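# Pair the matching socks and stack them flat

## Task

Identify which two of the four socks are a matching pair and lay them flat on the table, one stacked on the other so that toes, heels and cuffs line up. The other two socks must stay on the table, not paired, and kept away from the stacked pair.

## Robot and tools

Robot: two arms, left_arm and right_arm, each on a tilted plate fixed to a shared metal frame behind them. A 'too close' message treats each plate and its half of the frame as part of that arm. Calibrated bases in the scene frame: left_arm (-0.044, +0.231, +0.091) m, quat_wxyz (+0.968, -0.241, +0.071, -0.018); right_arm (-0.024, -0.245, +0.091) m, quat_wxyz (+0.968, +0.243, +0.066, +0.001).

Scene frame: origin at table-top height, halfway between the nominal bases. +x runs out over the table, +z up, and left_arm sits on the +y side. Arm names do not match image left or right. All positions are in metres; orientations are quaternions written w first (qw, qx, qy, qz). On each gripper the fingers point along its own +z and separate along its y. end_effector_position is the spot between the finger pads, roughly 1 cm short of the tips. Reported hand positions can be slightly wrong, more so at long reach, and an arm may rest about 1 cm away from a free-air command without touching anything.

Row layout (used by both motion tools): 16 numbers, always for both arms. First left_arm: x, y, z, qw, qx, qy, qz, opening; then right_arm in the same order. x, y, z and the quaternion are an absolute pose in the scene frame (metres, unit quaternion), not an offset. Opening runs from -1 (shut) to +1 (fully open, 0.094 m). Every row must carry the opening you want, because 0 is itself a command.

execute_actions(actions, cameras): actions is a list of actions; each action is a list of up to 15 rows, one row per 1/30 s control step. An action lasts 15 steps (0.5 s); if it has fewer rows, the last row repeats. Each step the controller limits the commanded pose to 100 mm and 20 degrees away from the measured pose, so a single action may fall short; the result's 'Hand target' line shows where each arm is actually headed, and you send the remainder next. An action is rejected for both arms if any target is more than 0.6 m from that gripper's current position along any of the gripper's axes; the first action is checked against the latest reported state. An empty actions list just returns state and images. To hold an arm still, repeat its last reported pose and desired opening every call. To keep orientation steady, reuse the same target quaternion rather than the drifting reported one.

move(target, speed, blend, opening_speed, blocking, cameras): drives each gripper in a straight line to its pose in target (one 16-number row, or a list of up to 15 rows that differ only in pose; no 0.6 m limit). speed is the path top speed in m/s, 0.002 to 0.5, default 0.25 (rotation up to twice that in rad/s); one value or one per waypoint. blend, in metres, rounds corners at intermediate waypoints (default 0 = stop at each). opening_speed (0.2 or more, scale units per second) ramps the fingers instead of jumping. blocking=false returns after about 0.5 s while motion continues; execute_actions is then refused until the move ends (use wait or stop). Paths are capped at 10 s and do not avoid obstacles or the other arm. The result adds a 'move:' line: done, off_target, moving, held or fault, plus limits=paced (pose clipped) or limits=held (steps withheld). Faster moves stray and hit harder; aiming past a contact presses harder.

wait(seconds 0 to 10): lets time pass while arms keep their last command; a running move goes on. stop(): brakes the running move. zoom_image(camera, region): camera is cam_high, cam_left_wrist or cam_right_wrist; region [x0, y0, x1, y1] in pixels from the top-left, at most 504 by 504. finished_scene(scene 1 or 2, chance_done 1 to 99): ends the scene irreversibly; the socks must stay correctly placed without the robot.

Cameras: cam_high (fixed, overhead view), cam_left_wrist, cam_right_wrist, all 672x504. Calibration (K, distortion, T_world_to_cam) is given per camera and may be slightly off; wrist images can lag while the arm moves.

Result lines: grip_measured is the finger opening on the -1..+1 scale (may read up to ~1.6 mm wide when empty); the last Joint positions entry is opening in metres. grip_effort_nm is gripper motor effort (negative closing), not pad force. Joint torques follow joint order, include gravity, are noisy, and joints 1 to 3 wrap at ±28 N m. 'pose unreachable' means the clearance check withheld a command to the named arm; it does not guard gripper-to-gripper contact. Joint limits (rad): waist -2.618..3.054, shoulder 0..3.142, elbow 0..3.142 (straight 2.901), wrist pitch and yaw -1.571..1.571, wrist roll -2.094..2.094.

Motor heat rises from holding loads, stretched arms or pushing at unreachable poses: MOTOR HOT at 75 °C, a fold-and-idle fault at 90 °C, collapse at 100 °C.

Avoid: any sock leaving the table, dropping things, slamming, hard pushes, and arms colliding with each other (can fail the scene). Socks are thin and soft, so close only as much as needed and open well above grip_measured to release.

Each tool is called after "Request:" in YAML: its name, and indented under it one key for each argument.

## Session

Request:
execute_actions:
  actions: []

Scene clock: 0.00 s.
left_arm: end_effector_position=(+0.4399, +0.1243, +0.3673) grip_measured=+1.000 grip_effort_nm=n/a end_effector_quat_wxyz=(+0.660, +0.376, +0.621, -0.193) | right_arm: end_effector_position=(-0.1158, -0.4570, +0.1085) grip_measured=+1.000 grip_effort_nm=n/a end_effector_quat_wxyz=(-0.183, +0.873, +0.170, -0.418)
Joint positions: left_arm=[-0.338 1.594 1.166 0.112 0.357 0.83 0.094] | right_arm=[-1.417 1.144 0.654 -1.035 0.801 1.543 0.094]
Joint velocities: left_arm=[0.017 0.007 0.012 -0.066 0.037 -0.037 0] | right_arm=[-0.007 -0.027 -0.002 -0.066 -0.007 -0.037 0]
Joint torques (N m): no reading
Heat: left arm: 32 °C; right arm: 30 °C.
Hand target: left_arm +0.4380, +0.1249, +0.3824; +0.673, +0.375, +0.607, -0.193 | right_arm -0.1171, -0.4594, +0.1109; -0.178, +0.872, +0.168, -0.424
Tool commands: left_gripper/opening=+1.0 right_gripper/opening=+1.0
camera_calibration:
cam_left_wrist: T_world_to_cam=[[-0.7368, -0.661362, -0.140448, 0.459402], [-0.103933, 0.316052, -0.943032, 0.396112], [0.668074, -0.680229, -0.301605, -0.011866], [0, 0, 0, 1]] pos_world=[0.387584, 0.170567, 0.43449]
cam_right_wrist: T_world_to_cam=[[-0.234976, 0.814542, 0.530384, 0.291703], [0.768546, 0.489762, -0.411667, 0.394438], [-0.595082, 0.310893, -0.741096, 0.243328], [0, 0, 0, 1]] pos_world=[-0.0898005, -0.506434, 0.187992]

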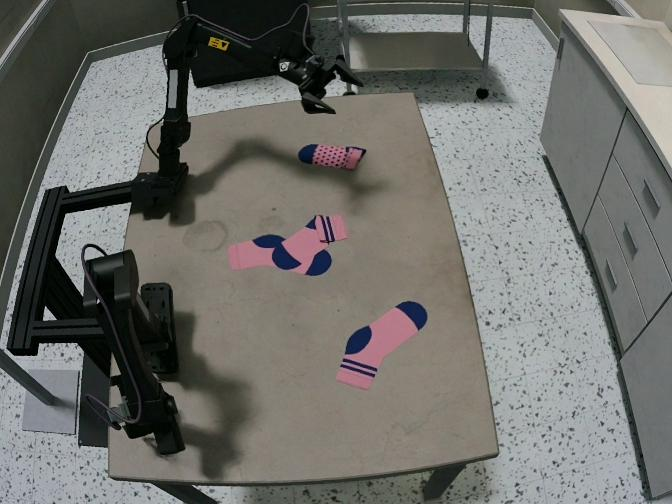

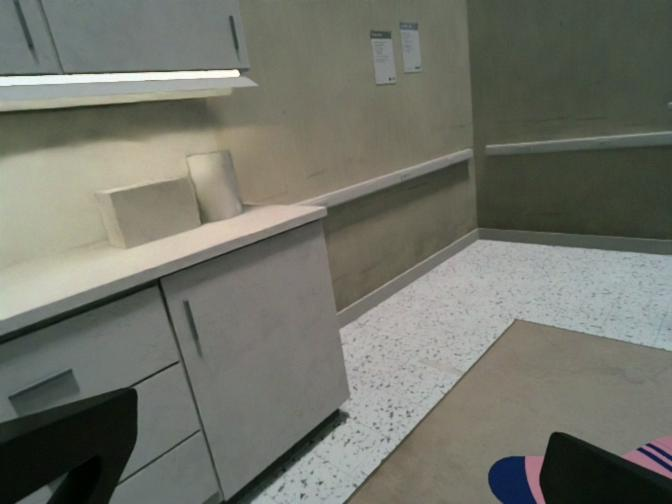

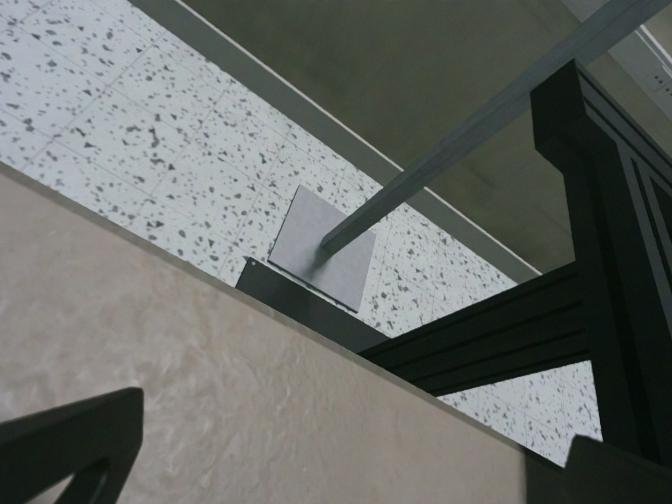

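Request:
zoom_image:
  camera: "cam_high"
  region: [210, 130, 450, 400]

Scaled by 1.867.

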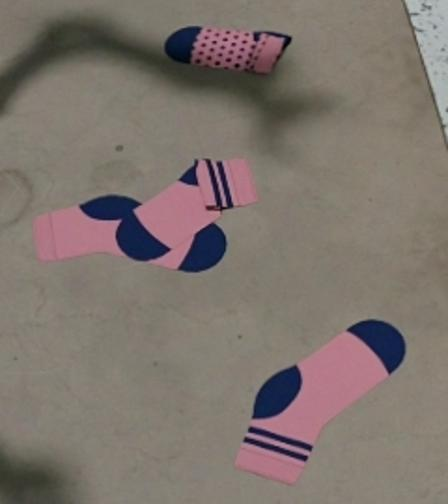

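Request:
move:
  target:
    - [0.25,0.30,0.30,0.0,0.7071,0.7071,0.0,0.1,0.05,-0.46,0.25,0,0.5,0.8,-0.3,-0.4]
    - [0.25,0.30,0.30,0.0,0.7071,0.7071,0.0,0.1,0.22,-0.25,0.30,0,0,0.97,0.243,-0.4]
    - [0.25,0.30,0.30,0.0,0.7071,0.7071,0.0,0.1,0.27,-0.08,0.30,0,0,0.97,0.243,-0.4]
  speed: 0.2
  blend: 0.04

Scene clock: 22.80 s.
left_arm: end_effector_position=(+0.2578, +0.3022, +0.2981) grip_measured=+0.102 grip_effort_nm=-0.134 end_effector_quat_wxyz=(+0.117, +0.692, +0.711, +0.042) | right_arm: end_effector_position=(+0.2685, -0.0789, +0.2914) grip_measured=-0.398 grip_effort_nm=-0.129 end_effector_quat_wxyz=(+0.002, +0.007, +0.969, +0.246)
Joint positions: left_arm=[-0.456 1.431 1.598 -1.559 -0.505 1.163 0.052] | right_arm=[0.786 1.841 1.631 -1.259 0.091 0.764 0.028]
Joint velocities: left_arm=[-0.002 0.007 -0.007 -0.022 -0.007 -0.007 0] | right_arm=[0.002 0.002 -0.022 0.007 0.022 -0.066 -0.001]
Joint torques (N m): left_arm=[-3.1 -3.99 4.34 0.55 0.01 -0.03] | right_arm=[4.86 -6.05 8.09 1.2 -0.14 0.09]
Heat: left arm: 34 °C; right arm: 31 °C.
Hand target: left_arm +0.2524, +0.3025, +0.3024; +0.123, +0.698, +0.704, +0.045 | right_arm +0.2745, -0.0730, +0.3015; +0.017, +0.009, +0.966, +0.257
Off the commanded pose: left_arm 0.008 m, 14 deg | right_arm 0.009 m, 1 deg.
joint sent to its limit (left arm) — joint 4 (wrist pitch), lower limit. The joint targets are off in position and orientation.
move: off_target (left_arm); limits=paced
camera_calibration:
cam_left_wrist: T_world_to_cam=[[-0.96609, -0.1559, -0.20583, 0.359021], [-0.182226, 0.976421, 0.115739, -0.239286], [0.182933, 0.149322, -0.971719, 0.28399], [0, 0, 0, 1]] pos_world=[0.251291, 0.247209, 0.37755]
cam_right_wrist: T_world_to_cam=[[0.113903, -0.863533, -0.49126, 0.0486507], [-0.954406, -0.232441, 0.187296, 0.220315], [-0.275926, 0.447528, -0.850637, 0.447042], [0, 0, 0, 1]] pos_world=[0.328079, -0.106842, 0.362906]

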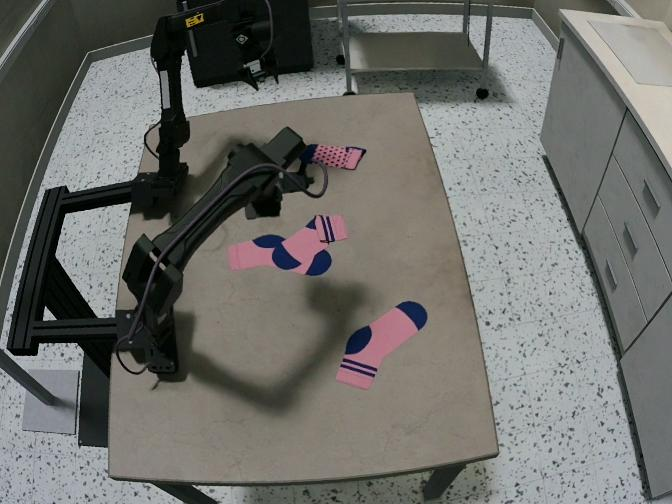

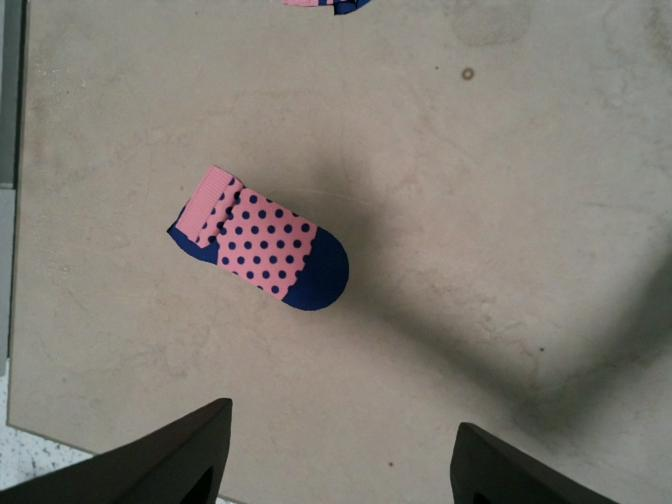

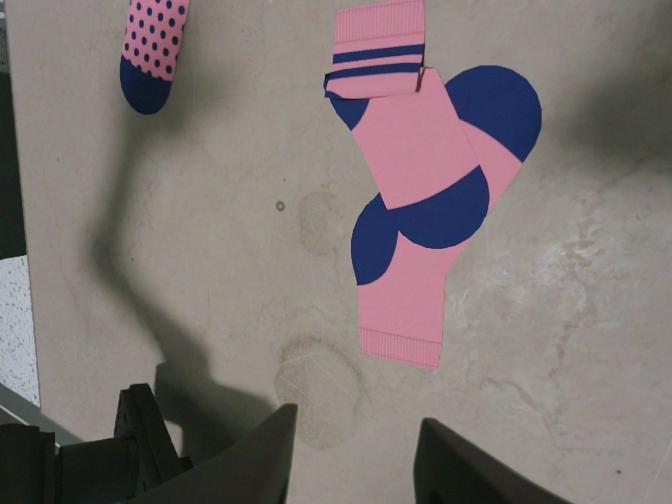

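Request:
move:
  target:
    - [0.25,0.30,0.30,0.0,0.7071,0.7071,0.0,0.1,0.264,-0.02,0.2,0,0.5225,0.8526,0,-0.3]
    - [0.25,0.30,0.30,0.0,0.7071,0.7071,0.0,0.1,0.262,-0.012,0.06,0,0.5225,0.8526,0,-0.3]
  speed: 0.2
  blend: 0.03
  cameras: ["cam_right_wrist"]

Scene clock: 43.23 s.
left_arm: end_effector_position=(+0.2555, +0.3001, +0.2951) grip_measured=+0.102 grip_effort_nm=-0.134 end_effector_quat_wxyz=(+0.112, +0.697, +0.707, +0.041) | right_arm: end_effector_position=(+0.2673, -0.0082, +0.0674) grip_measured=-0.302 grip_effort_nm=0.090 end_effector_quat_wxyz=(-0.002, +0.528, +0.849, +0.011)
Joint positions: left_arm=[-0.462 1.431 1.583 -1.559 -0.506 1.163 0.052] | right_arm=[0.802 2.434 1.509 -0.899 0.424 1.969 0.033]
Joint velocities: left_arm=[0.027 -0.007 -0.002 -0.066 0.051 -0.007 0] | right_arm=[-0.017 0.007 -0.007 -0.007 -0.022 -0.051 0.001]
Joint torques (N m): left_arm=[-3.07 -4 4.14 0.54 -0.04 -0.05] | right_arm=[5.08 -9.95 4.15 0.56 0.14 -0.08]
Heat: left arm: 34 °C; right arm: 32 °C.
Hand target: left_arm +0.2503, +0.3001, +0.2992; +0.117, +0.701, +0.702, +0.044 | right_arm +0.2633, -0.0096, +0.0595; +0.003, +0.521, +0.854, +0.003
Off the commanded pose: left_arm 0.007 m, 14 deg | right_arm 0.010 m, 1 deg.
joint sent to its limit (left arm) — joint 4 (wrist pitch), lower limit. The joint targets are off in orientation, not in position.
move: off_target (left_arm)
camera_calibration:
cam_right_wrist: T_world_to_cam=[[-0.832958, -0.551931, -0.0394067, 0.224958], [-0.537519, 0.790186, 0.294413, 0.167289], [-0.131357, 0.266416, -0.954865, 0.191424], [0, 0, 0, 1]] pos_world=[0.302446, -0.0590269, 0.142397]
Images, in order (width x height): cam_right_wrist 672x504.

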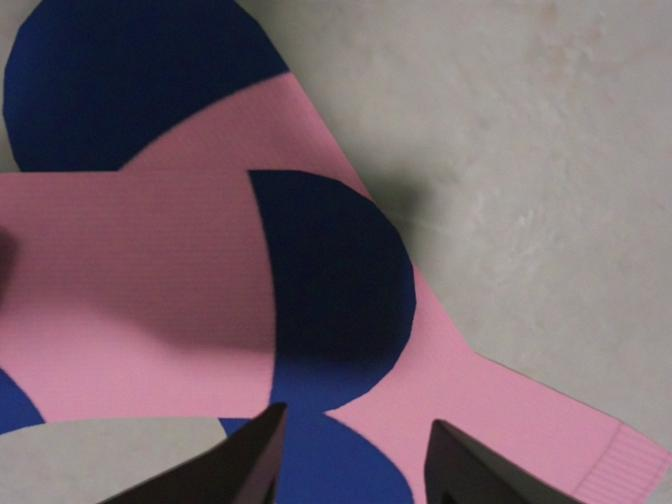

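Request:
move:
  target: [0.25,0.30,0.30,0.0,0.7071,0.7071,0.0,0.1,0.262,-0.01,-0.018,0,0.5225,0.8526,0,-0.3]
  speed: 0.1
  cameras: ["cam_right_wrist"]

Scene clock: 49.13 s.
left_arm: end_effector_position=(+0.2555, +0.3001, +0.2951) grip_measured=+0.102 grip_effort_nm=-0.134 end_effector_quat_wxyz=(+0.112, +0.697, +0.707, +0.042) | right_arm: end_effector_position=(+0.2698, -0.0075, +0.0188) grip_measured=-0.302 grip_effort_nm=0.090 end_effector_quat_wxyz=(+0.001, +0.521, +0.854, +0.015)
Joint positions: left_arm=[-0.462 1.431 1.583 -1.559 -0.507 1.163 0.052] | right_arm=[0.748 2.508 1.437 -0.72 0.441 1.89 0.033]
Joint velocities: left_arm=[-0.007 -0.007 -0.007 -0.007 0.037 -0.022 0.001] | right_arm=[-0.002 -0.022 -0.002 -0.066 0.066 -0.081 0]
Joint torques (N m): left_arm=[-3.14 -4 4.29 0.52 -0.06 -0.01] | right_arm=[2.81 -5.9 2.3 1.4 0.13 -0.1]
Heat: left arm: 34 °C; right arm: 32 °C.
Hand target: left_arm +0.2504, +0.3001, +0.2991; +0.117, +0.702, +0.702, +0.044 | right_arm +0.2607, -0.0118, -0.0156; +0.000, +0.522, +0.853, -0.002
Off the commanded pose: left_arm 0.007 m, 14 deg | right_arm 0.038 m, 2 deg.
joint sent to its limit (left arm) — joint 4 (wrist pitch), lower limit. The joint targets are off in orientation, not in position.
move: off_target (left_arm, right_arm)
camera_calibration:
cam_right_wrist: T_world_to_cam=[[-0.823395, -0.565346, -0.0490357, 0.223079], [-0.553107, 0.780236, 0.29207, 0.186548], [-0.126861, 0.267611, -0.955139, 0.143894], [0, 0, 0, 1]] pos_world=[0.305117, -0.057942, 0.0938924]
Images, in order (width x height): cam_right_wrist 672x504.

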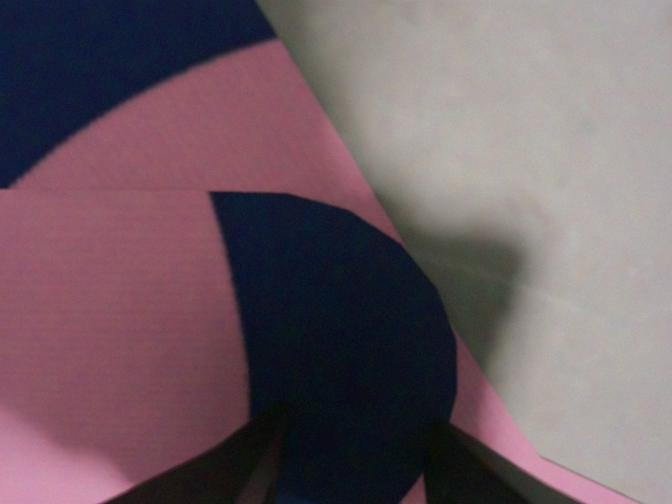

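Request:
move:
  target:
    - [0.25,0.30,0.30,0.0,0.7071,0.7071,0.0,0.1,0.265,-0.013,0.045,0,0.5225,0.8526,0,-0.3]
    - [0.25,0.30,0.30,0.0,0.7071,0.7071,0.0,0.1,0.270,-0.0165,0.03,0,0.5225,0.8526,0,-0.3]
    - [0.25,0.30,0.30,0.0,0.7071,0.7071,0.0,0.1,0.270,-0.0165,-0.018,0,0.5225,0.8526,0,-0.3]
  speed: 0.1
  cameras: ["cam_right_wrist"]

Scene clock: 55.33 s.
left_arm: end_effector_position=(+0.2555, +0.3001, +0.2951) grip_measured=+0.102 grip_effort_nm=-0.144 end_effector_quat_wxyz=(+0.112, +0.697, +0.707, +0.042) | right_arm: end_effector_position=(+0.2671, -0.0161, +0.0185) grip_measured=-0.302 grip_effort_nm=0.090 end_effector_quat_wxyz=(-0.007, +0.509, +0.861, +0.000)
Joint positions: left_arm=[-0.462 1.431 1.583 -1.559 -0.507 1.163 0.052] | right_arm=[0.735 2.504 1.44 -0.759 0.435 1.864 0.033]
Joint velocities: left_arm=[0.002 0.007 0.012 -0.066 -0.051 0.066 0] | right_arm=[0.007 -0.012 -0.002 -0.037 0.037 -0.022 0.001]
Joint torques (N m): left_arm=[-3.12 -3.78 4.19 0.55 -0.04 -0.05] | right_arm=[2.04 -6.37 2.26 1.72 0.26 -0.1]
Heat: left arm: 34 °C; right arm: 31 °C.
Hand target: left_arm +0.2504, +0.3001, +0.2991; +0.117, +0.702, +0.701, +0.044 | right_arm +0.2678, -0.0187, -0.0152; +0.000, +0.522, +0.853, -0.003
Off the commanded pose: left_arm 0.007 m, 14 deg | right_arm 0.037 m, 2 deg.
joint sent to its limit (left arm) — joint 4 (wrist pitch), lower limit. The joint targets are off in orientation, not in position.
move: off_target (left_arm, right_arm)
camera_calibration:
cam_right_wrist: T_world_to_cam=[[-0.80792, -0.589122, -0.0141791, 0.210773], [-0.566408, 0.769681, 0.294573, 0.195167], [-0.162626, 0.246023, -0.955524, 0.154847], [0, 0, 0, 1]] pos_world=[0.306014, -0.0641415, 0.0934576]
Images, in order (width x height): cam_right_wrist 672x504.

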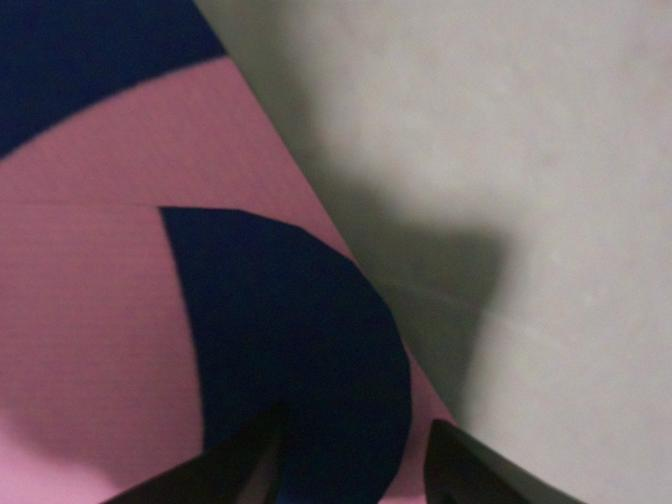

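Request:
move:
  target:
    - [0.25,0.30,0.30,0.0,0.7071,0.7071,0.0,0.1,0.274,-0.0145,0.045,0,0.5225,0.8526,0,-0.3]
    - [0.25,0.30,0.30,0.0,0.7071,0.7071,0.0,0.1,0.280,-0.0145,0.03,0,0.5225,0.8526,0,-0.3]
    - [0.25,0.30,0.30,0.0,0.7071,0.7071,0.0,0.1,0.280,-0.0145,-0.018,0,0.5225,0.8526,0,-0.3]
  speed: 0.1
  cameras: ["cam_right_wrist"]

Scene clock: 61.20 s.
left_arm: end_effector_position=(+0.2555, +0.3001, +0.2951) grip_measured=+0.102 grip_effort_nm=-0.134 end_effector_quat_wxyz=(+0.112, +0.697, +0.707, +0.042) | right_arm: end_effector_position=(+0.2836, -0.0148, +0.0192) grip_measured=-0.302 grip_effort_nm=0.090 end_effector_quat_wxyz=(-0.004, +0.518, +0.855, +0.011)
Joint positions: left_arm=[-0.462 1.431 1.583 -1.559 -0.507 1.163 0.052] | right_arm=[0.711 2.511 1.478 -0.751 0.441 1.849 0.033]
Joint velocities: left_arm=[-0.007 -0.002 -0.022 0.007 -0.037 -0.037 -0.001] | right_arm=[0.002 -0.007 -0.007 -0.066 -0.022 -0.066 -0.001]
Joint torques (N m): left_arm=[-3.21 -3.99 4.11 0.51 -0.04 -0.02] | right_arm=[2.99 -5.78 2.91 1.44 0.21 -0.06]
Heat: left arm: 34 °C; right arm: 31 °C.
Hand target: left_arm +0.2504, +0.3001, +0.2991; +0.117, +0.702, +0.701, +0.044 | right_arm +0.2780, -0.0168, -0.0153; +0.000, +0.523, +0.853, -0.002
Off the commanded pose: left_arm 0.007 m, 14 deg | right_arm 0.037 m, 1 deg.
joint sent to its limit (left arm) — joint 4 (wrist pitch), lower limit. The joint targets are off in orientation, not in position.
move: off_target (left_arm, right_arm)
camera_calibration:
cam_right_wrist: T_world_to_cam=[[-0.820712, -0.57005, -0.038395, 0.229304], [-0.553969, 0.777512, 0.297648, 0.199843], [-0.139822, 0.265553, -0.953903, 0.151652], [0, 0, 0, 1]] pos_world=[0.320104, -0.0649373, 0.0939826]
Images, in order (width x height): cam_right_wrist 672x504.

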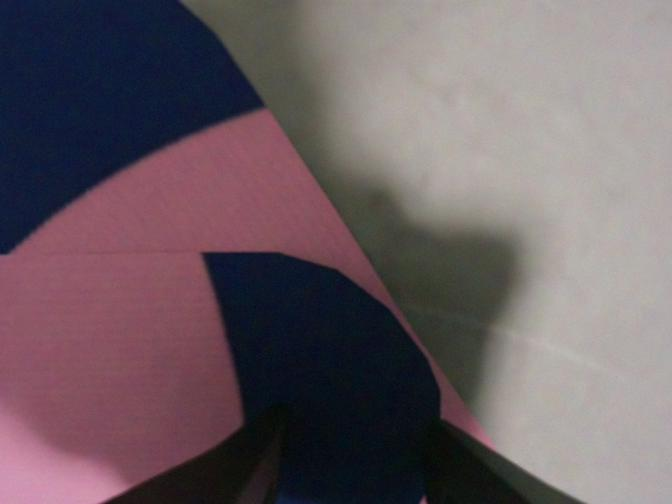

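Request:
move:
  target: [0.25,0.30,0.30,0.0,0.7071,0.7071,0.0,0.1,0.280,-0.0145,-0.018,0,0.5225,0.8526,0,-1]
  opening_speed: 0.6
  cameras: ["cam_right_wrist"]

Request:
move:
  target:
    - [0.25,0.30,0.30,0.0,0.7071,0.7071,0.0,0.1,0.31,0.0,0.1,0,0.5225,0.8526,0,-1]
    - [0.25,0.30,0.30,0.0,0.7071,0.7071,0.0,0.1,0.35,0.0,0.27,0,0.5225,0.8526,0,-1]
  speed: 0.12
  blend: 0.03

Scene clock: 66.33 s.
left_arm: end_effector_position=(+0.2555, +0.3001, +0.2951) grip_measured=+0.102 grip_effort_nm=-0.134 end_effector_quat_wxyz=(+0.112, +0.697, +0.707, +0.042) | right_arm: end_effector_position=(+0.2940, -0.0082, +0.0196) grip_measured=-0.984 grip_effort_nm=-0.877 end_effector_quat_wxyz=(+0.008, +0.527, +0.849, +0.033)
Joint positions: left_arm=[-0.462 1.431 1.583 -1.559 -0.507 1.163 0.052] | right_arm=[0.71 2.511 1.478 -0.698 0.453 1.846 0.001]
Joint velocities: left_arm=[-0.007 -0.007 -0.012 0.007 0.022 -0.051 0] | right_arm=[0.027 -0.017 0.002 0.007 0.051 0.037 0]
Joint torques (N m): left_arm=[-3.25 -3.96 4.19 0.58 0 -0.03] | right_arm=[3.14 -5.85 2.95 0.96 0.09 -0.06]
Heat: left arm: 34 °C; right arm: 31 °C.
Hand target: left_arm +0.2504, +0.3001, +0.2991; +0.117, +0.702, +0.701, +0.044 | right_arm +0.2784, -0.0159, -0.0153; +0.000, +0.522, +0.853, +0.000
Off the commanded pose: left_arm 0.007 m, 14 deg | right_arm 0.041 m, 4 deg.
joint sent to its limit (left arm) — joint 4 (wrist pitch), lower limit. The joint targets are off in orientation, not in position.
move: off_target (left_arm, right_arm)
camera_calibration:
cam_right_wrist: T_world_to_cam=[[-0.829824, -0.55131, -0.0863024, 0.245384], [-0.549977, 0.781846, 0.29367, 0.199355], [-0.0944279, 0.291158, -0.952003, 0.138543], [0, 0, 0, 1]] pos_world=[0.326349, -0.0609206, 0.0945263]
Images, in order (width x height): cam_right_wrist 672x504.

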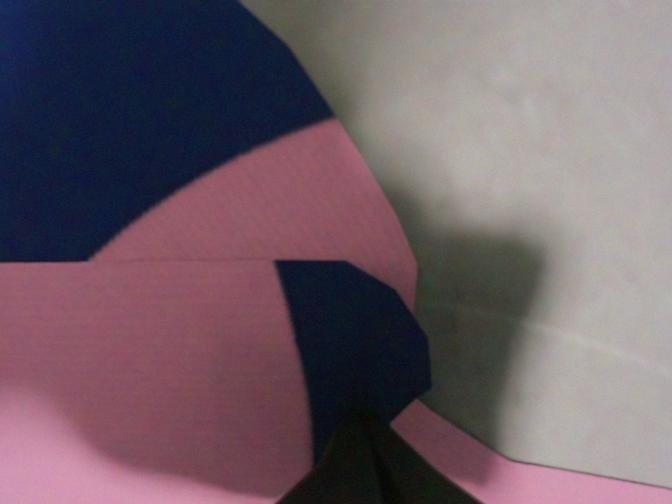

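Scene clock: 69.30 s.
left_arm: end_effector_position=(+0.2555, +0.3001, +0.2951) grip_measured=+0.102 grip_effort_nm=-0.129 end_effector_quat_wxyz=(+0.112, +0.697, +0.707, +0.042) | right_arm: end_effector_position=(+0.3495, +0.0004, +0.2498) grip_measured=-0.985 grip_effort_nm=-0.842 end_effector_quat_wxyz=(+0.019, +0.528, +0.844, +0.093)
Joint positions: left_arm=[-0.462 1.431 1.583 -1.559 -0.507 1.163 0.052] | right_arm=[0.857 2.521 2.402 -1.544 0.43 1.956 0.001]
Joint velocities: left_arm=[0.002 0.002 -0.002 0.007 -0.051 0.007 -0.001] | right_arm=[-0.002 -0.017 0.007 0.037 0.037 -0.007 0.001]
Joint torques (N m): left_arm=[-3.07 -3.82 4.29 0.55 -0.06 -0.02] | right_arm=[7.19 -14.28 7.17 0.52 0.04 -0.08]
Heat: left arm: 34 °C; right arm: 32 °C.
Hand target: left_arm +0.2504, +0.3001, +0.2991; +0.117, +0.702, +0.701, +0.044 | right_arm +0.3467, -0.0023, +0.2700; +0.025, +0.521, +0.846, +0.109
Off the commanded pose: left_arm 0.007 m, 14 deg | right_arm 0.020 m, 11 deg.
joint sent to its limit (left arm) — joint 4 (wrist pitch), lower limit. The joint targets are off in orientation, not in position.
joint sent to its limit (right arm) — joint 4 (wrist pitch), lower limit. The joint targets are off in position and orientation.
move: off_target (left_arm, right_arm)
camera_calibration:
cam_left_wrist: T_world_to_cam=[[-0.969485, -0.14311, -0.199042, 0.350866], [-0.169786, 0.97764, 0.124071, -0.243304], [0.176836, 0.15408, -0.972105, 0.282103], [0, 0, 0, 1]] pos_world=[0.248964, 0.24461, 0.374258]
cam_right_wrist: T_world_to_cam=[[-0.821676, -0.532017, -0.204468, 0.342677], [-0.569785, 0.75799, 0.317483, 0.156456], [-0.0139213, 0.377371, -0.925957, 0.325731], [0, 0, 0, 1]] pos_world=[0.37525, -0.0592039, 0.322008]

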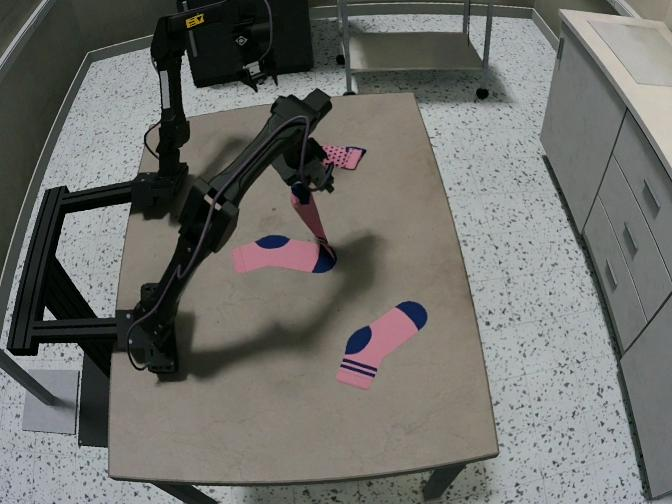

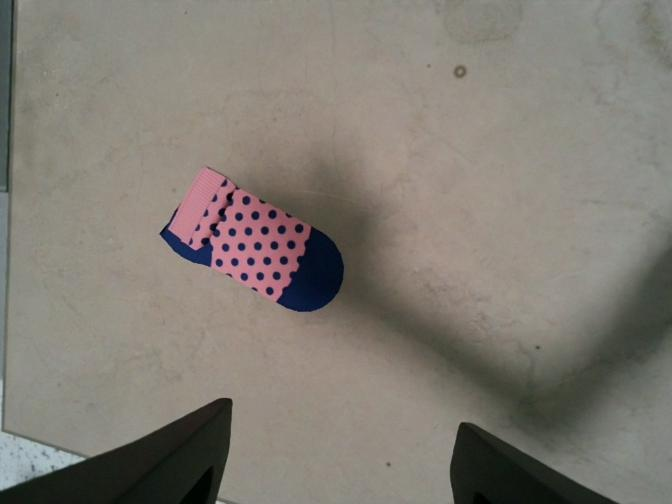

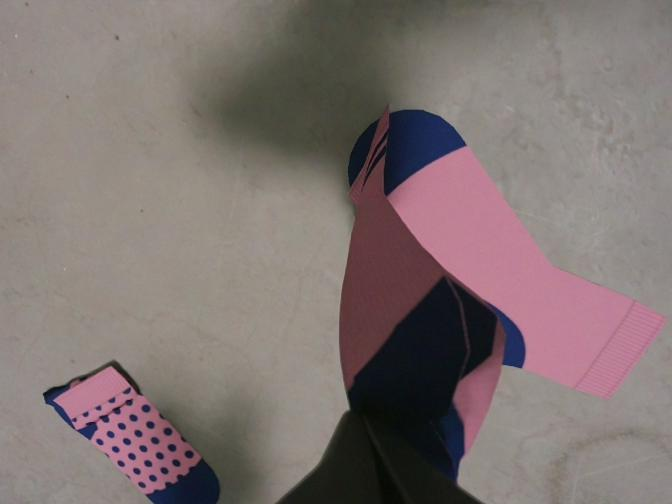

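Request:
move:
  target: [0.25,0.30,0.30,0.0,0.7071,0.7071,0.0,0.1,0.40,-0.25,0.26,0,0.5225,0.8526,0,-1]
  speed: 0.15
  cameras: ["cam_high","cam_right_wrist"]

Scene clock: 75.17 s.
left_arm: end_effector_position=(+0.2555, +0.3001, +0.2951) grip_measured=+0.102 grip_effort_nm=-0.134 end_effector_quat_wxyz=(+0.112, +0.697, +0.707, +0.042) | right_arm: end_effector_position=(+0.4074, -0.2464, +0.2530) grip_measured=-0.985 grip_effort_nm=-0.842 end_effector_quat_wxyz=(+0.045, +0.530, +0.845, +0.055)
Joint positions: left_arm=[-0.462 1.431 1.583 -1.559 -0.507 1.163 0.052] | right_arm=[0.422 2.082 2.136 -1.55 0.515 1.488 0.001]
Joint velocities: left_arm=[0.022 -0.012 0.002 0.022 -0.037 -0.066 0] | right_arm=[-0.022 -0.007 0.022 -0.007 -0.022 0.022 -0.002]
Joint torques (N m): left_arm=[-3.21 -3.85 4.42 0.54 -0.01 -0.02] | right_arm=[5.79 -12.22 3.95 0.45 0.14 -0.11]
Heat: left arm: 34 °C; right arm: 33 °C.
Hand target: left_arm +0.2504, +0.3001, +0.2991; +0.117, +0.702, +0.701, +0.044 | right_arm +0.4002, -0.2521, +0.2592; +0.050, +0.522, +0.850, +0.049
Off the commanded pose: left_arm 0.007 m, 14 deg | right_arm 0.011 m, 8 deg.
joint sent to its limit (left arm) — joint 4 (wrist pitch), lower limit. The joint targets are off in orientation, not in position.
joint sent to its limit (right arm) — joint 4 (wrist pitch), lower limit. The joint targets are off in orientation, not in position.
move: off_target (left_arm, right_arm)
camera_calibration:
cam_right_wrist: T_world_to_cam=[[-0.825303, -0.542278, -0.157512, 0.24665], [-0.564637, 0.788652, 0.243338, 0.399773], [-0.00773449, 0.289764, -0.957067, 0.406453], [0, 0, 0, 1]] pos_world=[0.432431, -0.299304, 0.330573]
Images, in order (width x height): cam_high 672x504, cam_right_wrist 672x504.

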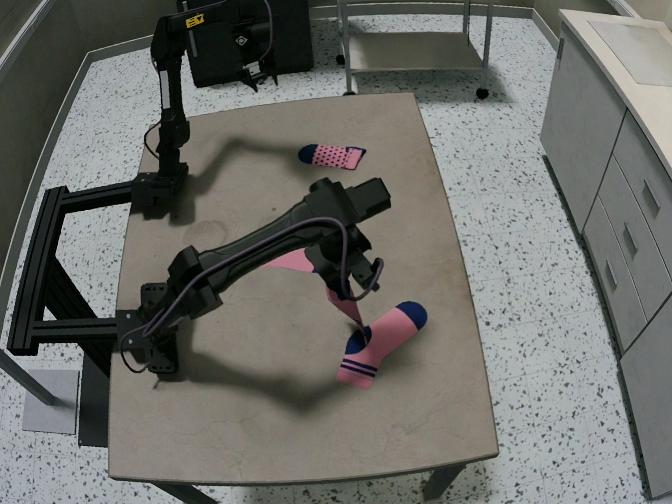

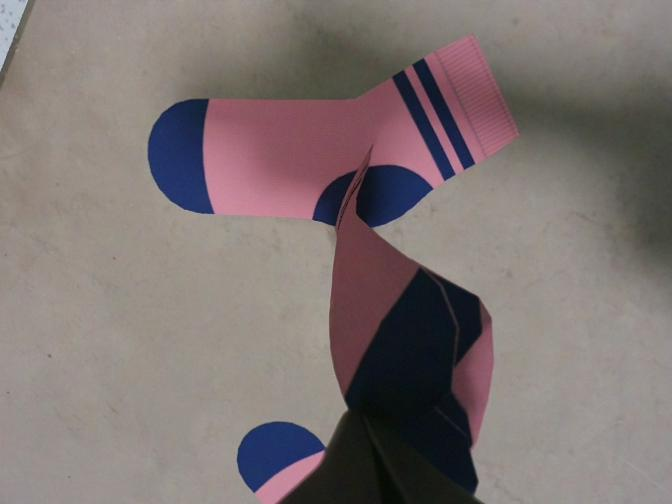

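Request:
move:
  target: [0.25,0.30,0.30,0.0,0.7071,0.7071,0.0,0.1,0.368,-0.378,0.25,0,0.1736,0.985,0,-1]
  speed: 0.12
  cameras: ["cam_high","cam_right_wrist"]

Scene clock: 100.33 s.
left_arm: end_effector_position=(+0.2555, +0.3001, +0.2951) grip_measured=+0.102 grip_effort_nm=-0.139 end_effector_quat_wxyz=(+0.112, +0.697, +0.707, +0.042) | right_arm: end_effector_position=(+0.3768, -0.3732, +0.2434) grip_measured=-0.985 grip_effort_nm=-0.842 end_effector_quat_wxyz=(+0.044, +0.178, +0.983, +0.011)
Joint positions: left_arm=[-0.462 1.431 1.583 -1.559 -0.507 1.163 0.052] | right_arm=[0.153 1.854 2.001 -1.551 0.51 0.447 0.001]
Joint velocities: left_arm=[-0.012 0.002 -0.017 -0.037 0.037 0.007 0] | right_arm=[0.002 0.022 -0.017 0.007 -0.007 -0.081 0]
Joint torques (N m): left_arm=[-3.07 -4.03 4.31 0.54 -0.01 -0.04] | right_arm=[4.25 -11.95 3.96 0.36 0.1 -0.07]
Heat: left arm: 34 °C; right arm: 35 °C.
Hand target: left_arm +0.2504, +0.3001, +0.2991; +0.117, +0.702, +0.701, +0.044 | right_arm +0.3677, -0.3791, +0.2490; +0.044, +0.174, +0.984, +0.006
Off the commanded pose: left_arm 0.007 m, 14 deg | right_arm 0.012 m, 5 deg.
joint sent to its limit (left arm) — joint 4 (wrist pitch), lower limit. The joint targets are off in orientation, not in position.
joint sent to its limit (right arm) — joint 4 (wrist pitch), lower limit. The joint targets are off in orientation, not in position.
move: off_target (left_arm, right_arm)
camera_calibration:
cam_right_wrist: T_world_to_cam=[[-0.226028, -0.973004, -0.0466413, -0.262403], [-0.956924, 0.212826, 0.19749, 0.428861], [-0.182232, 0.0892704, -0.979195, 0.430081], [0, 0, 0, 1]] pos_world=[0.429451, -0.384985, 0.324198]
Images, in order (width x height): cam_high 672x504, cam_right_wrist 672x504.

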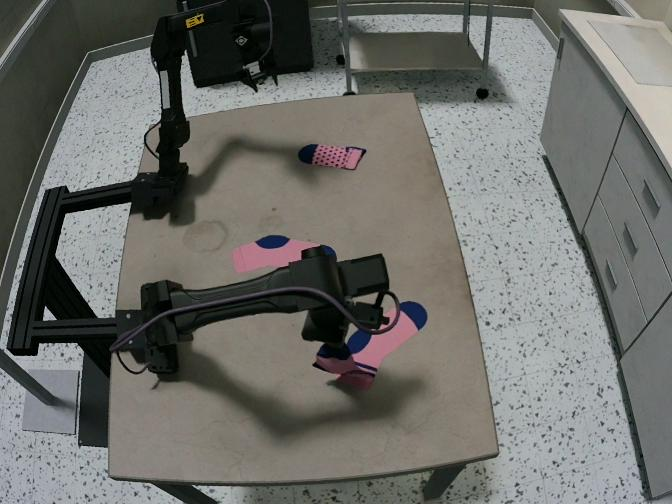

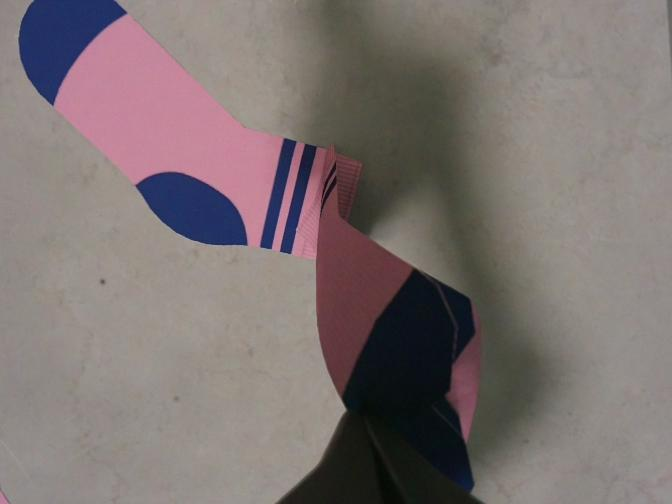

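Request:
move:
  target: [0.25,0.30,0.30,0.0,0.7071,0.7071,0.0,0.1,0.368,-0.378,0.205,0,0.1736,0.985,0,-1]
  speed: 0.06
  cameras: ["cam_right_wrist"]

Request:
zoom_image:
  camera: "cam_right_wrist"
  region: [150, 60, 530, 345]

Scene clock: 106.27 s.
left_arm: end_effector_position=(+0.2555, +0.3001, +0.2951) grip_measured=+0.102 grip_effort_nm=-0.129 end_effector_quat_wxyz=(+0.112, +0.697, +0.707, +0.042) | right_arm: end_effector_position=(+0.3668, -0.3843, +0.2147) grip_measured=-0.985 grip_effort_nm=-0.838 end_effector_quat_wxyz=(+0.009, +0.181, +0.984, -0.002)
Joint positions: left_arm=[-0.462 1.431 1.583 -1.559 -0.507 1.163 0.052] | right_arm=[0.09 1.854 1.919 -1.519 0.509 0.422 0.001]
Joint velocities: left_arm=[0.012 0.002 0.002 -0.051 -0.007 -0.051 -0.001] | right_arm=[0.017 -0.012 -0.017 -0.051 -0.022 -0.007 0.001]
Joint torques (N m): left_arm=[-3.33 -3.97 4.26 0.53 0.01 0.02] | right_arm=[4.1 -7.94 4.01 0.59 -0.07 -0.08]
Heat: left arm: 34 °C; right arm: 35 °C.
Hand target: left_arm +0.2504, +0.3001, +0.2991; +0.117, +0.702, +0.701, +0.044 | right_arm +0.3682, -0.3782, +0.2048; +0.000, +0.173, +0.985, -0.001
Off the commanded pose: left_arm 0.007 m, 14 deg | right_arm 0.012 m, 1 deg.
joint sent to its limit (left arm) — joint 4 (wrist pitch), lower limit. The joint targets are off in orientation, not in position.
move: off_target (left_arm, right_arm)
camera_calibration:
cam_right_wrist: T_world_to_cam=[[-0.234116, -0.972059, -0.0170814, -0.279777], [-0.938872, 0.221492, 0.263554, 0.409855], [-0.252407, 0.0777396, -0.964493, 0.41928], [0, 0, 0, 1]] pos_world=[0.425131, -0.395334, 0.291595]
Images, in order (width x height): cam_right_wrist 672x504.

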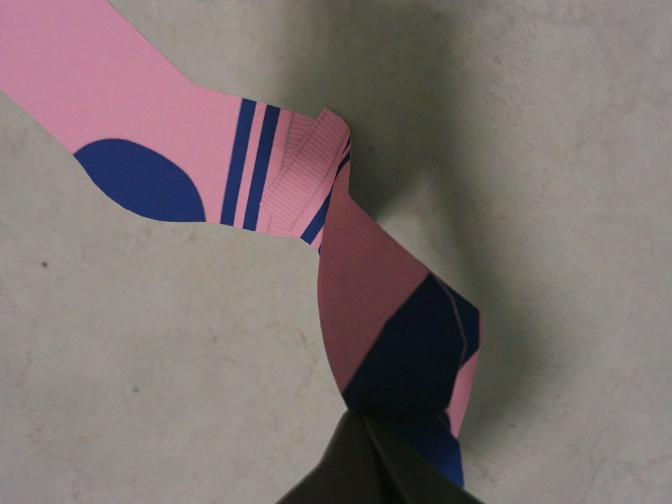

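Scaled by 1.326.

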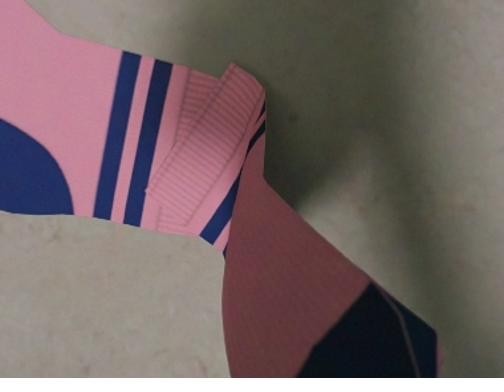

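Request:
move:
  target:
    - [0.25,0.30,0.30,0.0,0.7071,0.7071,0.0,0.1,0.36,-0.385,0.27,0,0.15,0.989,0,-1]
    - [0.25,0.30,0.30,0.0,0.7071,0.7071,0.0,0.1,0.36,-0.375,0.245,0,0.1305,0.9914,0,-1]
    - [0.25,0.30,0.30,0.0,0.7071,0.7071,0.0,0.1,0.40,-0.33,0.225,0,0.1305,0.9914,0,-1]
  speed: 0.08
  cameras: ["cam_high","cam_right_wrist"]

Request:
zoom_image:
  camera: "cam_right_wrist"
  region: [150, 60, 530, 345]

Scene clock: 123.90 s.
left_arm: end_effector_position=(+0.2555, +0.3001, +0.2951) grip_measured=+0.102 grip_effort_nm=-0.139 end_effector_quat_wxyz=(+0.112, +0.697, +0.707, +0.042) | right_arm: end_effector_position=(+0.3961, -0.3356, +0.2203) grip_measured=-0.985 grip_effort_nm=-0.847 end_effector_quat_wxyz=(+0.018, +0.135, +0.991, +0.005)
Joint positions: left_arm=[-0.462 1.431 1.583 -1.559 -0.507 1.163 0.052] | right_arm=[0.201 1.998 2.062 -1.556 0.509 0.444 0.001]
Joint velocities: left_arm=[0.037 -0.012 -0.002 0.022 -0.007 -0.051 0] | right_arm=[-0.007 -0.002 -0.017 0.007 -0.037 0.066 0.001]
Joint torques (N m): left_arm=[-3.15 -4 4.33 0.5 -0.01 -0.03] | right_arm=[6.37 -8.73 7.38 0.31 0.02 0.11]
Heat: left arm: 34 °C; right arm: 34 °C.
Hand target: left_arm +0.2504, +0.3001, +0.2991; +0.117, +0.702, +0.701, +0.044 | right_arm +0.3997, -0.3294, +0.2247; +0.022, +0.131, +0.991, +0.007
Off the commanded pose: left_arm 0.007 m, 14 deg | right_arm 0.008 m, 2 deg.
joint sent to its limit (left arm) — joint 4 (wrist pitch), lower limit. The joint targets are off in orientation, not in position.
joint sent to its limit (right arm) — joint 4 (wrist pitch), lower limit. The joint targets are off in orientation, not in position.
move: off_target (left_arm)
camera_calibration:
cam_right_wrist: T_world_to_cam=[[-0.141889, -0.989381, -0.0315123, -0.264644], [-0.960239, 0.129837, 0.24715, 0.40649], [-0.240434, 0.0653271, -0.968465, 0.420227], [0, 0, 0, 1]] pos_world=[0.453815, -0.342063, 0.298171]
Images, in order (width x height): cam_high 672x504, cam_right_wrist 672x504.

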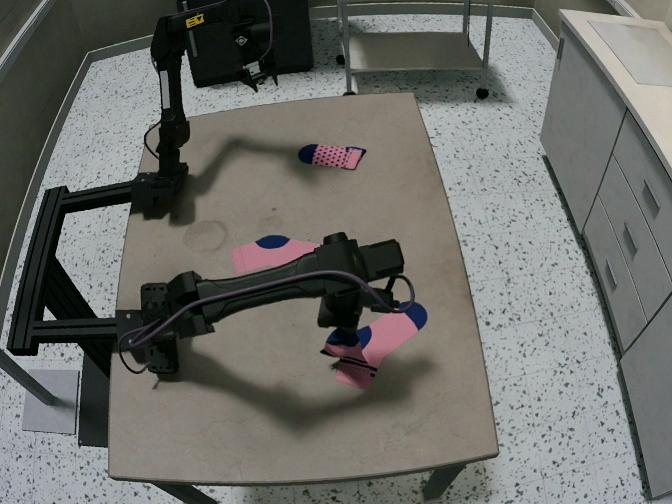

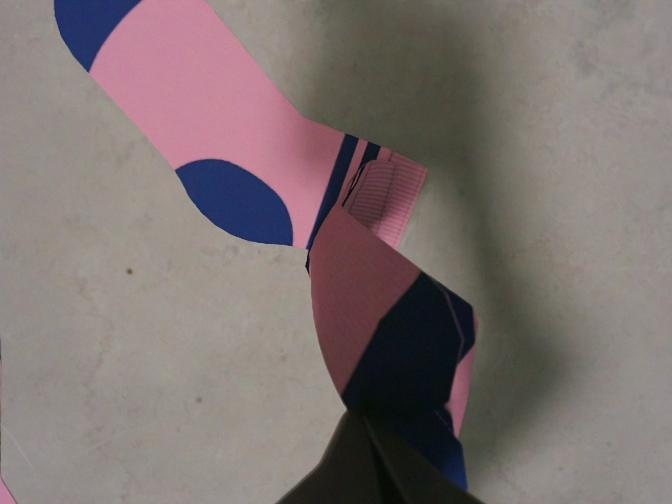

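Scaled by 1.326.

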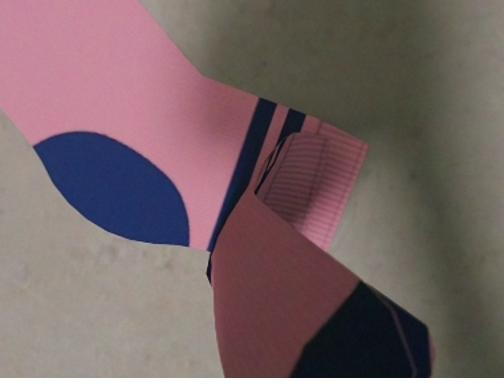

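Request:
zoom_image:
  camera: "cam_right_wrist"
  region: [290, 110, 440, 290]

Scaled by 2.800.

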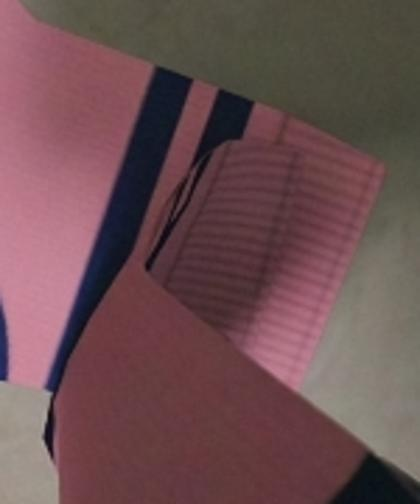

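Request:
move:
  target:
    - [0.25,0.30,0.30,0.0,0.7071,0.7071,0.0,0.1,0.375,-0.365,0.26,0,0.182,0.9833,0,-1]
    - [0.25,0.30,0.30,0.0,0.7071,0.7071,0.0,0.1,0.356,-0.388,0.265,0,0.182,0.9833,0,-1]
    - [0.25,0.30,0.30,0.0,0.7071,0.7071,0.0,0.1,0.356,-0.38,0.245,0,0.182,0.9833,0,-1]
    - [0.25,0.30,0.30,0.0,0.7071,0.7071,0.0,0.1,0.396,-0.334,0.225,0,0.182,0.9833,0,-1]
  speed: 0.08
  cameras: ["cam_right_wrist"]

Request:
zoom_image:
  camera: "cam_right_wrist"
  region: [250, 80, 470, 300]

Scene clock: 141.03 s.
left_arm: end_effector_position=(+0.2555, +0.3001, +0.2951) grip_measured=+0.102 grip_effort_nm=-0.129 end_effector_quat_wxyz=(+0.112, +0.697, +0.707, +0.042) | right_arm: end_effector_position=(+0.3911, -0.3396, +0.2196) grip_measured=-0.985 grip_effort_nm=-0.842 end_effector_quat_wxyz=(+0.014, +0.184, +0.983, +0.004)
Joint positions: left_arm=[-0.462 1.431 1.583 -1.559 -0.507 1.163 0.052] | right_arm=[0.194 1.981 2.04 -1.557 0.51 0.542 0.001]
Joint velocities: left_arm=[-0.007 -0.022 0.012 0.081 0.022 0.037 -0.001] | right_arm=[0.007 -0.007 -0.012 0.022 0.007 0.022 0]
Joint torques (N m): left_arm=[-3.12 -3.74 4.14 0.57 -0.02 -0.06] | right_arm=[6.27 -8.66 7.62 0.3 0.02 0.08]
Heat: left arm: 34 °C; right arm: 34 °C.
Hand target: left_arm +0.2504, +0.3001, +0.2991; +0.117, +0.702, +0.701, +0.044 | right_arm +0.3955, -0.3339, +0.2247; +0.020, +0.182, +0.983, +0.006
Off the commanded pose: left_arm 0.007 m, 14 deg | right_arm 0.009 m, 2 deg.
joint sent to its limit (left arm) — joint 4 (wrist pitch), lower limit. The joint targets are off in orientation, not in position.
joint sent to its limit (right arm) — joint 4 (wrist pitch), lower limit. The joint targets still meet the commanded pose.
move: off_target (left_arm)
camera_calibration:
cam_right_wrist: T_world_to_cam=[[-0.241193, -0.970003, -0.0303172, -0.224175], [-0.94003, 0.225749, 0.255698, 0.425086], [-0.241183, 0.0901716, -0.966281, 0.426848], [0, 0, 0, 1]] pos_world=[0.448472, -0.351903, 0.296965]
Images, in order (width x height): cam_right_wrist 672x504.

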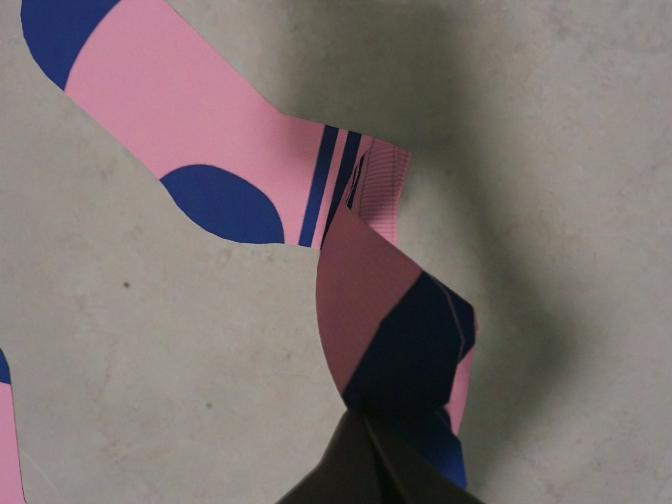

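Scaled by 2.291.

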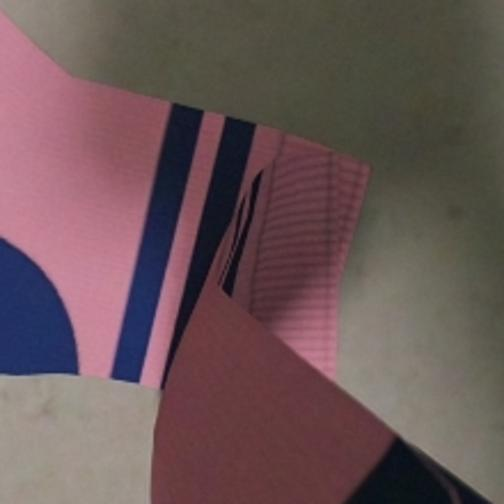

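Request:
move:
  target:
    - [0.25,0.30,0.30,0.0,0.7071,0.7071,0.0,0.1,0.38,-0.365,0.26,0,0.284,0.959,0,-1]
    - [0.25,0.30,0.30,0.0,0.7071,0.7071,0.0,0.1,0.363,-0.395,0.265,0,0.284,0.959,0,-1]
    - [0.25,0.30,0.30,0.0,0.7071,0.7071,0.0,0.1,0.363,-0.388,0.245,0,0.284,0.959,0,-1]
    - [0.25,0.30,0.30,0.0,0.7071,0.7071,0.0,0.1,0.403,-0.342,0.225,0,0.284,0.959,0,-1]
  speed: 0.08
  cameras: ["cam_right_wrist"]

Request:
zoom_image:
  camera: "cam_right_wrist"
  region: [250, 80, 470, 300]

Scene clock: 151.33 s.
left_arm: end_effector_position=(+0.2555, +0.3001, +0.2951) grip_measured=+0.102 grip_effort_nm=-0.129 end_effector_quat_wxyz=(+0.112, +0.697, +0.707, +0.042) | right_arm: end_effector_position=(+0.3979, -0.3478, +0.2199) grip_measured=-0.985 grip_effort_nm=-0.838 end_effector_quat_wxyz=(+0.019, +0.287, +0.958, +0.007)
Joint positions: left_arm=[-0.462 1.431 1.583 -1.559 -0.507 1.163 0.052] | right_arm=[0.173 1.994 2.078 -1.557 0.51 0.722 0.001]
Joint velocities: left_arm=[0.027 0.012 -0.002 -0.037 0.051 -0.037 0] | right_arm=[0.012 0.007 0.007 0.037 0.051 0.007 0]
Joint torques (N m): left_arm=[-3.08 -3.93 4.27 0.54 -0.03 0] | right_arm=[6.3 -8.75 7.64 0.33 0.02 0.11]
Heat: left arm: 34 °C; right arm: 34 °C.
Hand target: left_arm +0.2504, +0.3001, +0.2991; +0.117, +0.702, +0.701, +0.044 | right_arm +0.4025, -0.3420, +0.2247; +0.025, +0.284, +0.958, +0.009
Off the commanded pose: left_arm 0.007 m, 14 deg | right_arm 0.009 m, 2 deg.
joint sent to its limit (left arm) — joint 4 (wrist pitch), lower limit. The joint targets are off in orientation, not in position.
joint sent to its limit (right arm) — joint 4 (wrist pitch), lower limit. The joint targets are off in orientation, not in position.
move: off_target (left_arm)
camera_calibration:
cam_right_wrist: T_world_to_cam=[[-0.438342, -0.897872, -0.041025, -0.124563], [-0.874996, 0.415848, 0.247895, 0.475263], [-0.205518, 0.144559, -0.967918, 0.434619], [0, 0, 0, 1]] pos_world=[0.450574, -0.372307, 0.29775]
Images, in order (width x height): cam_right_wrist 672x504.

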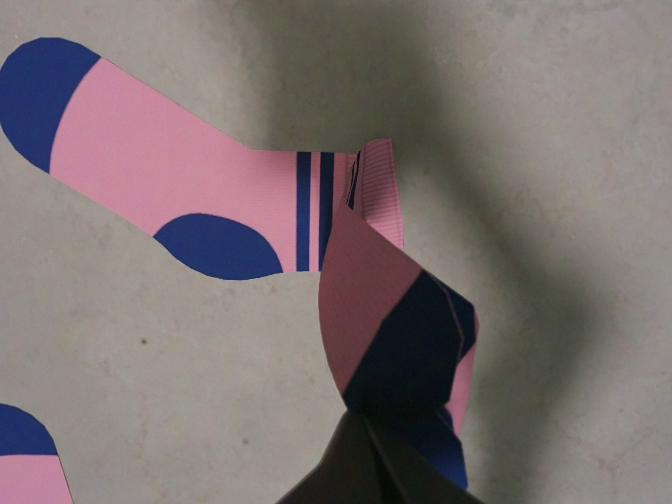

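Scaled by 2.291.

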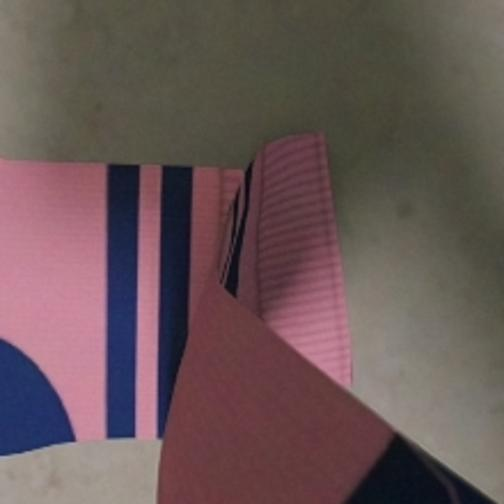

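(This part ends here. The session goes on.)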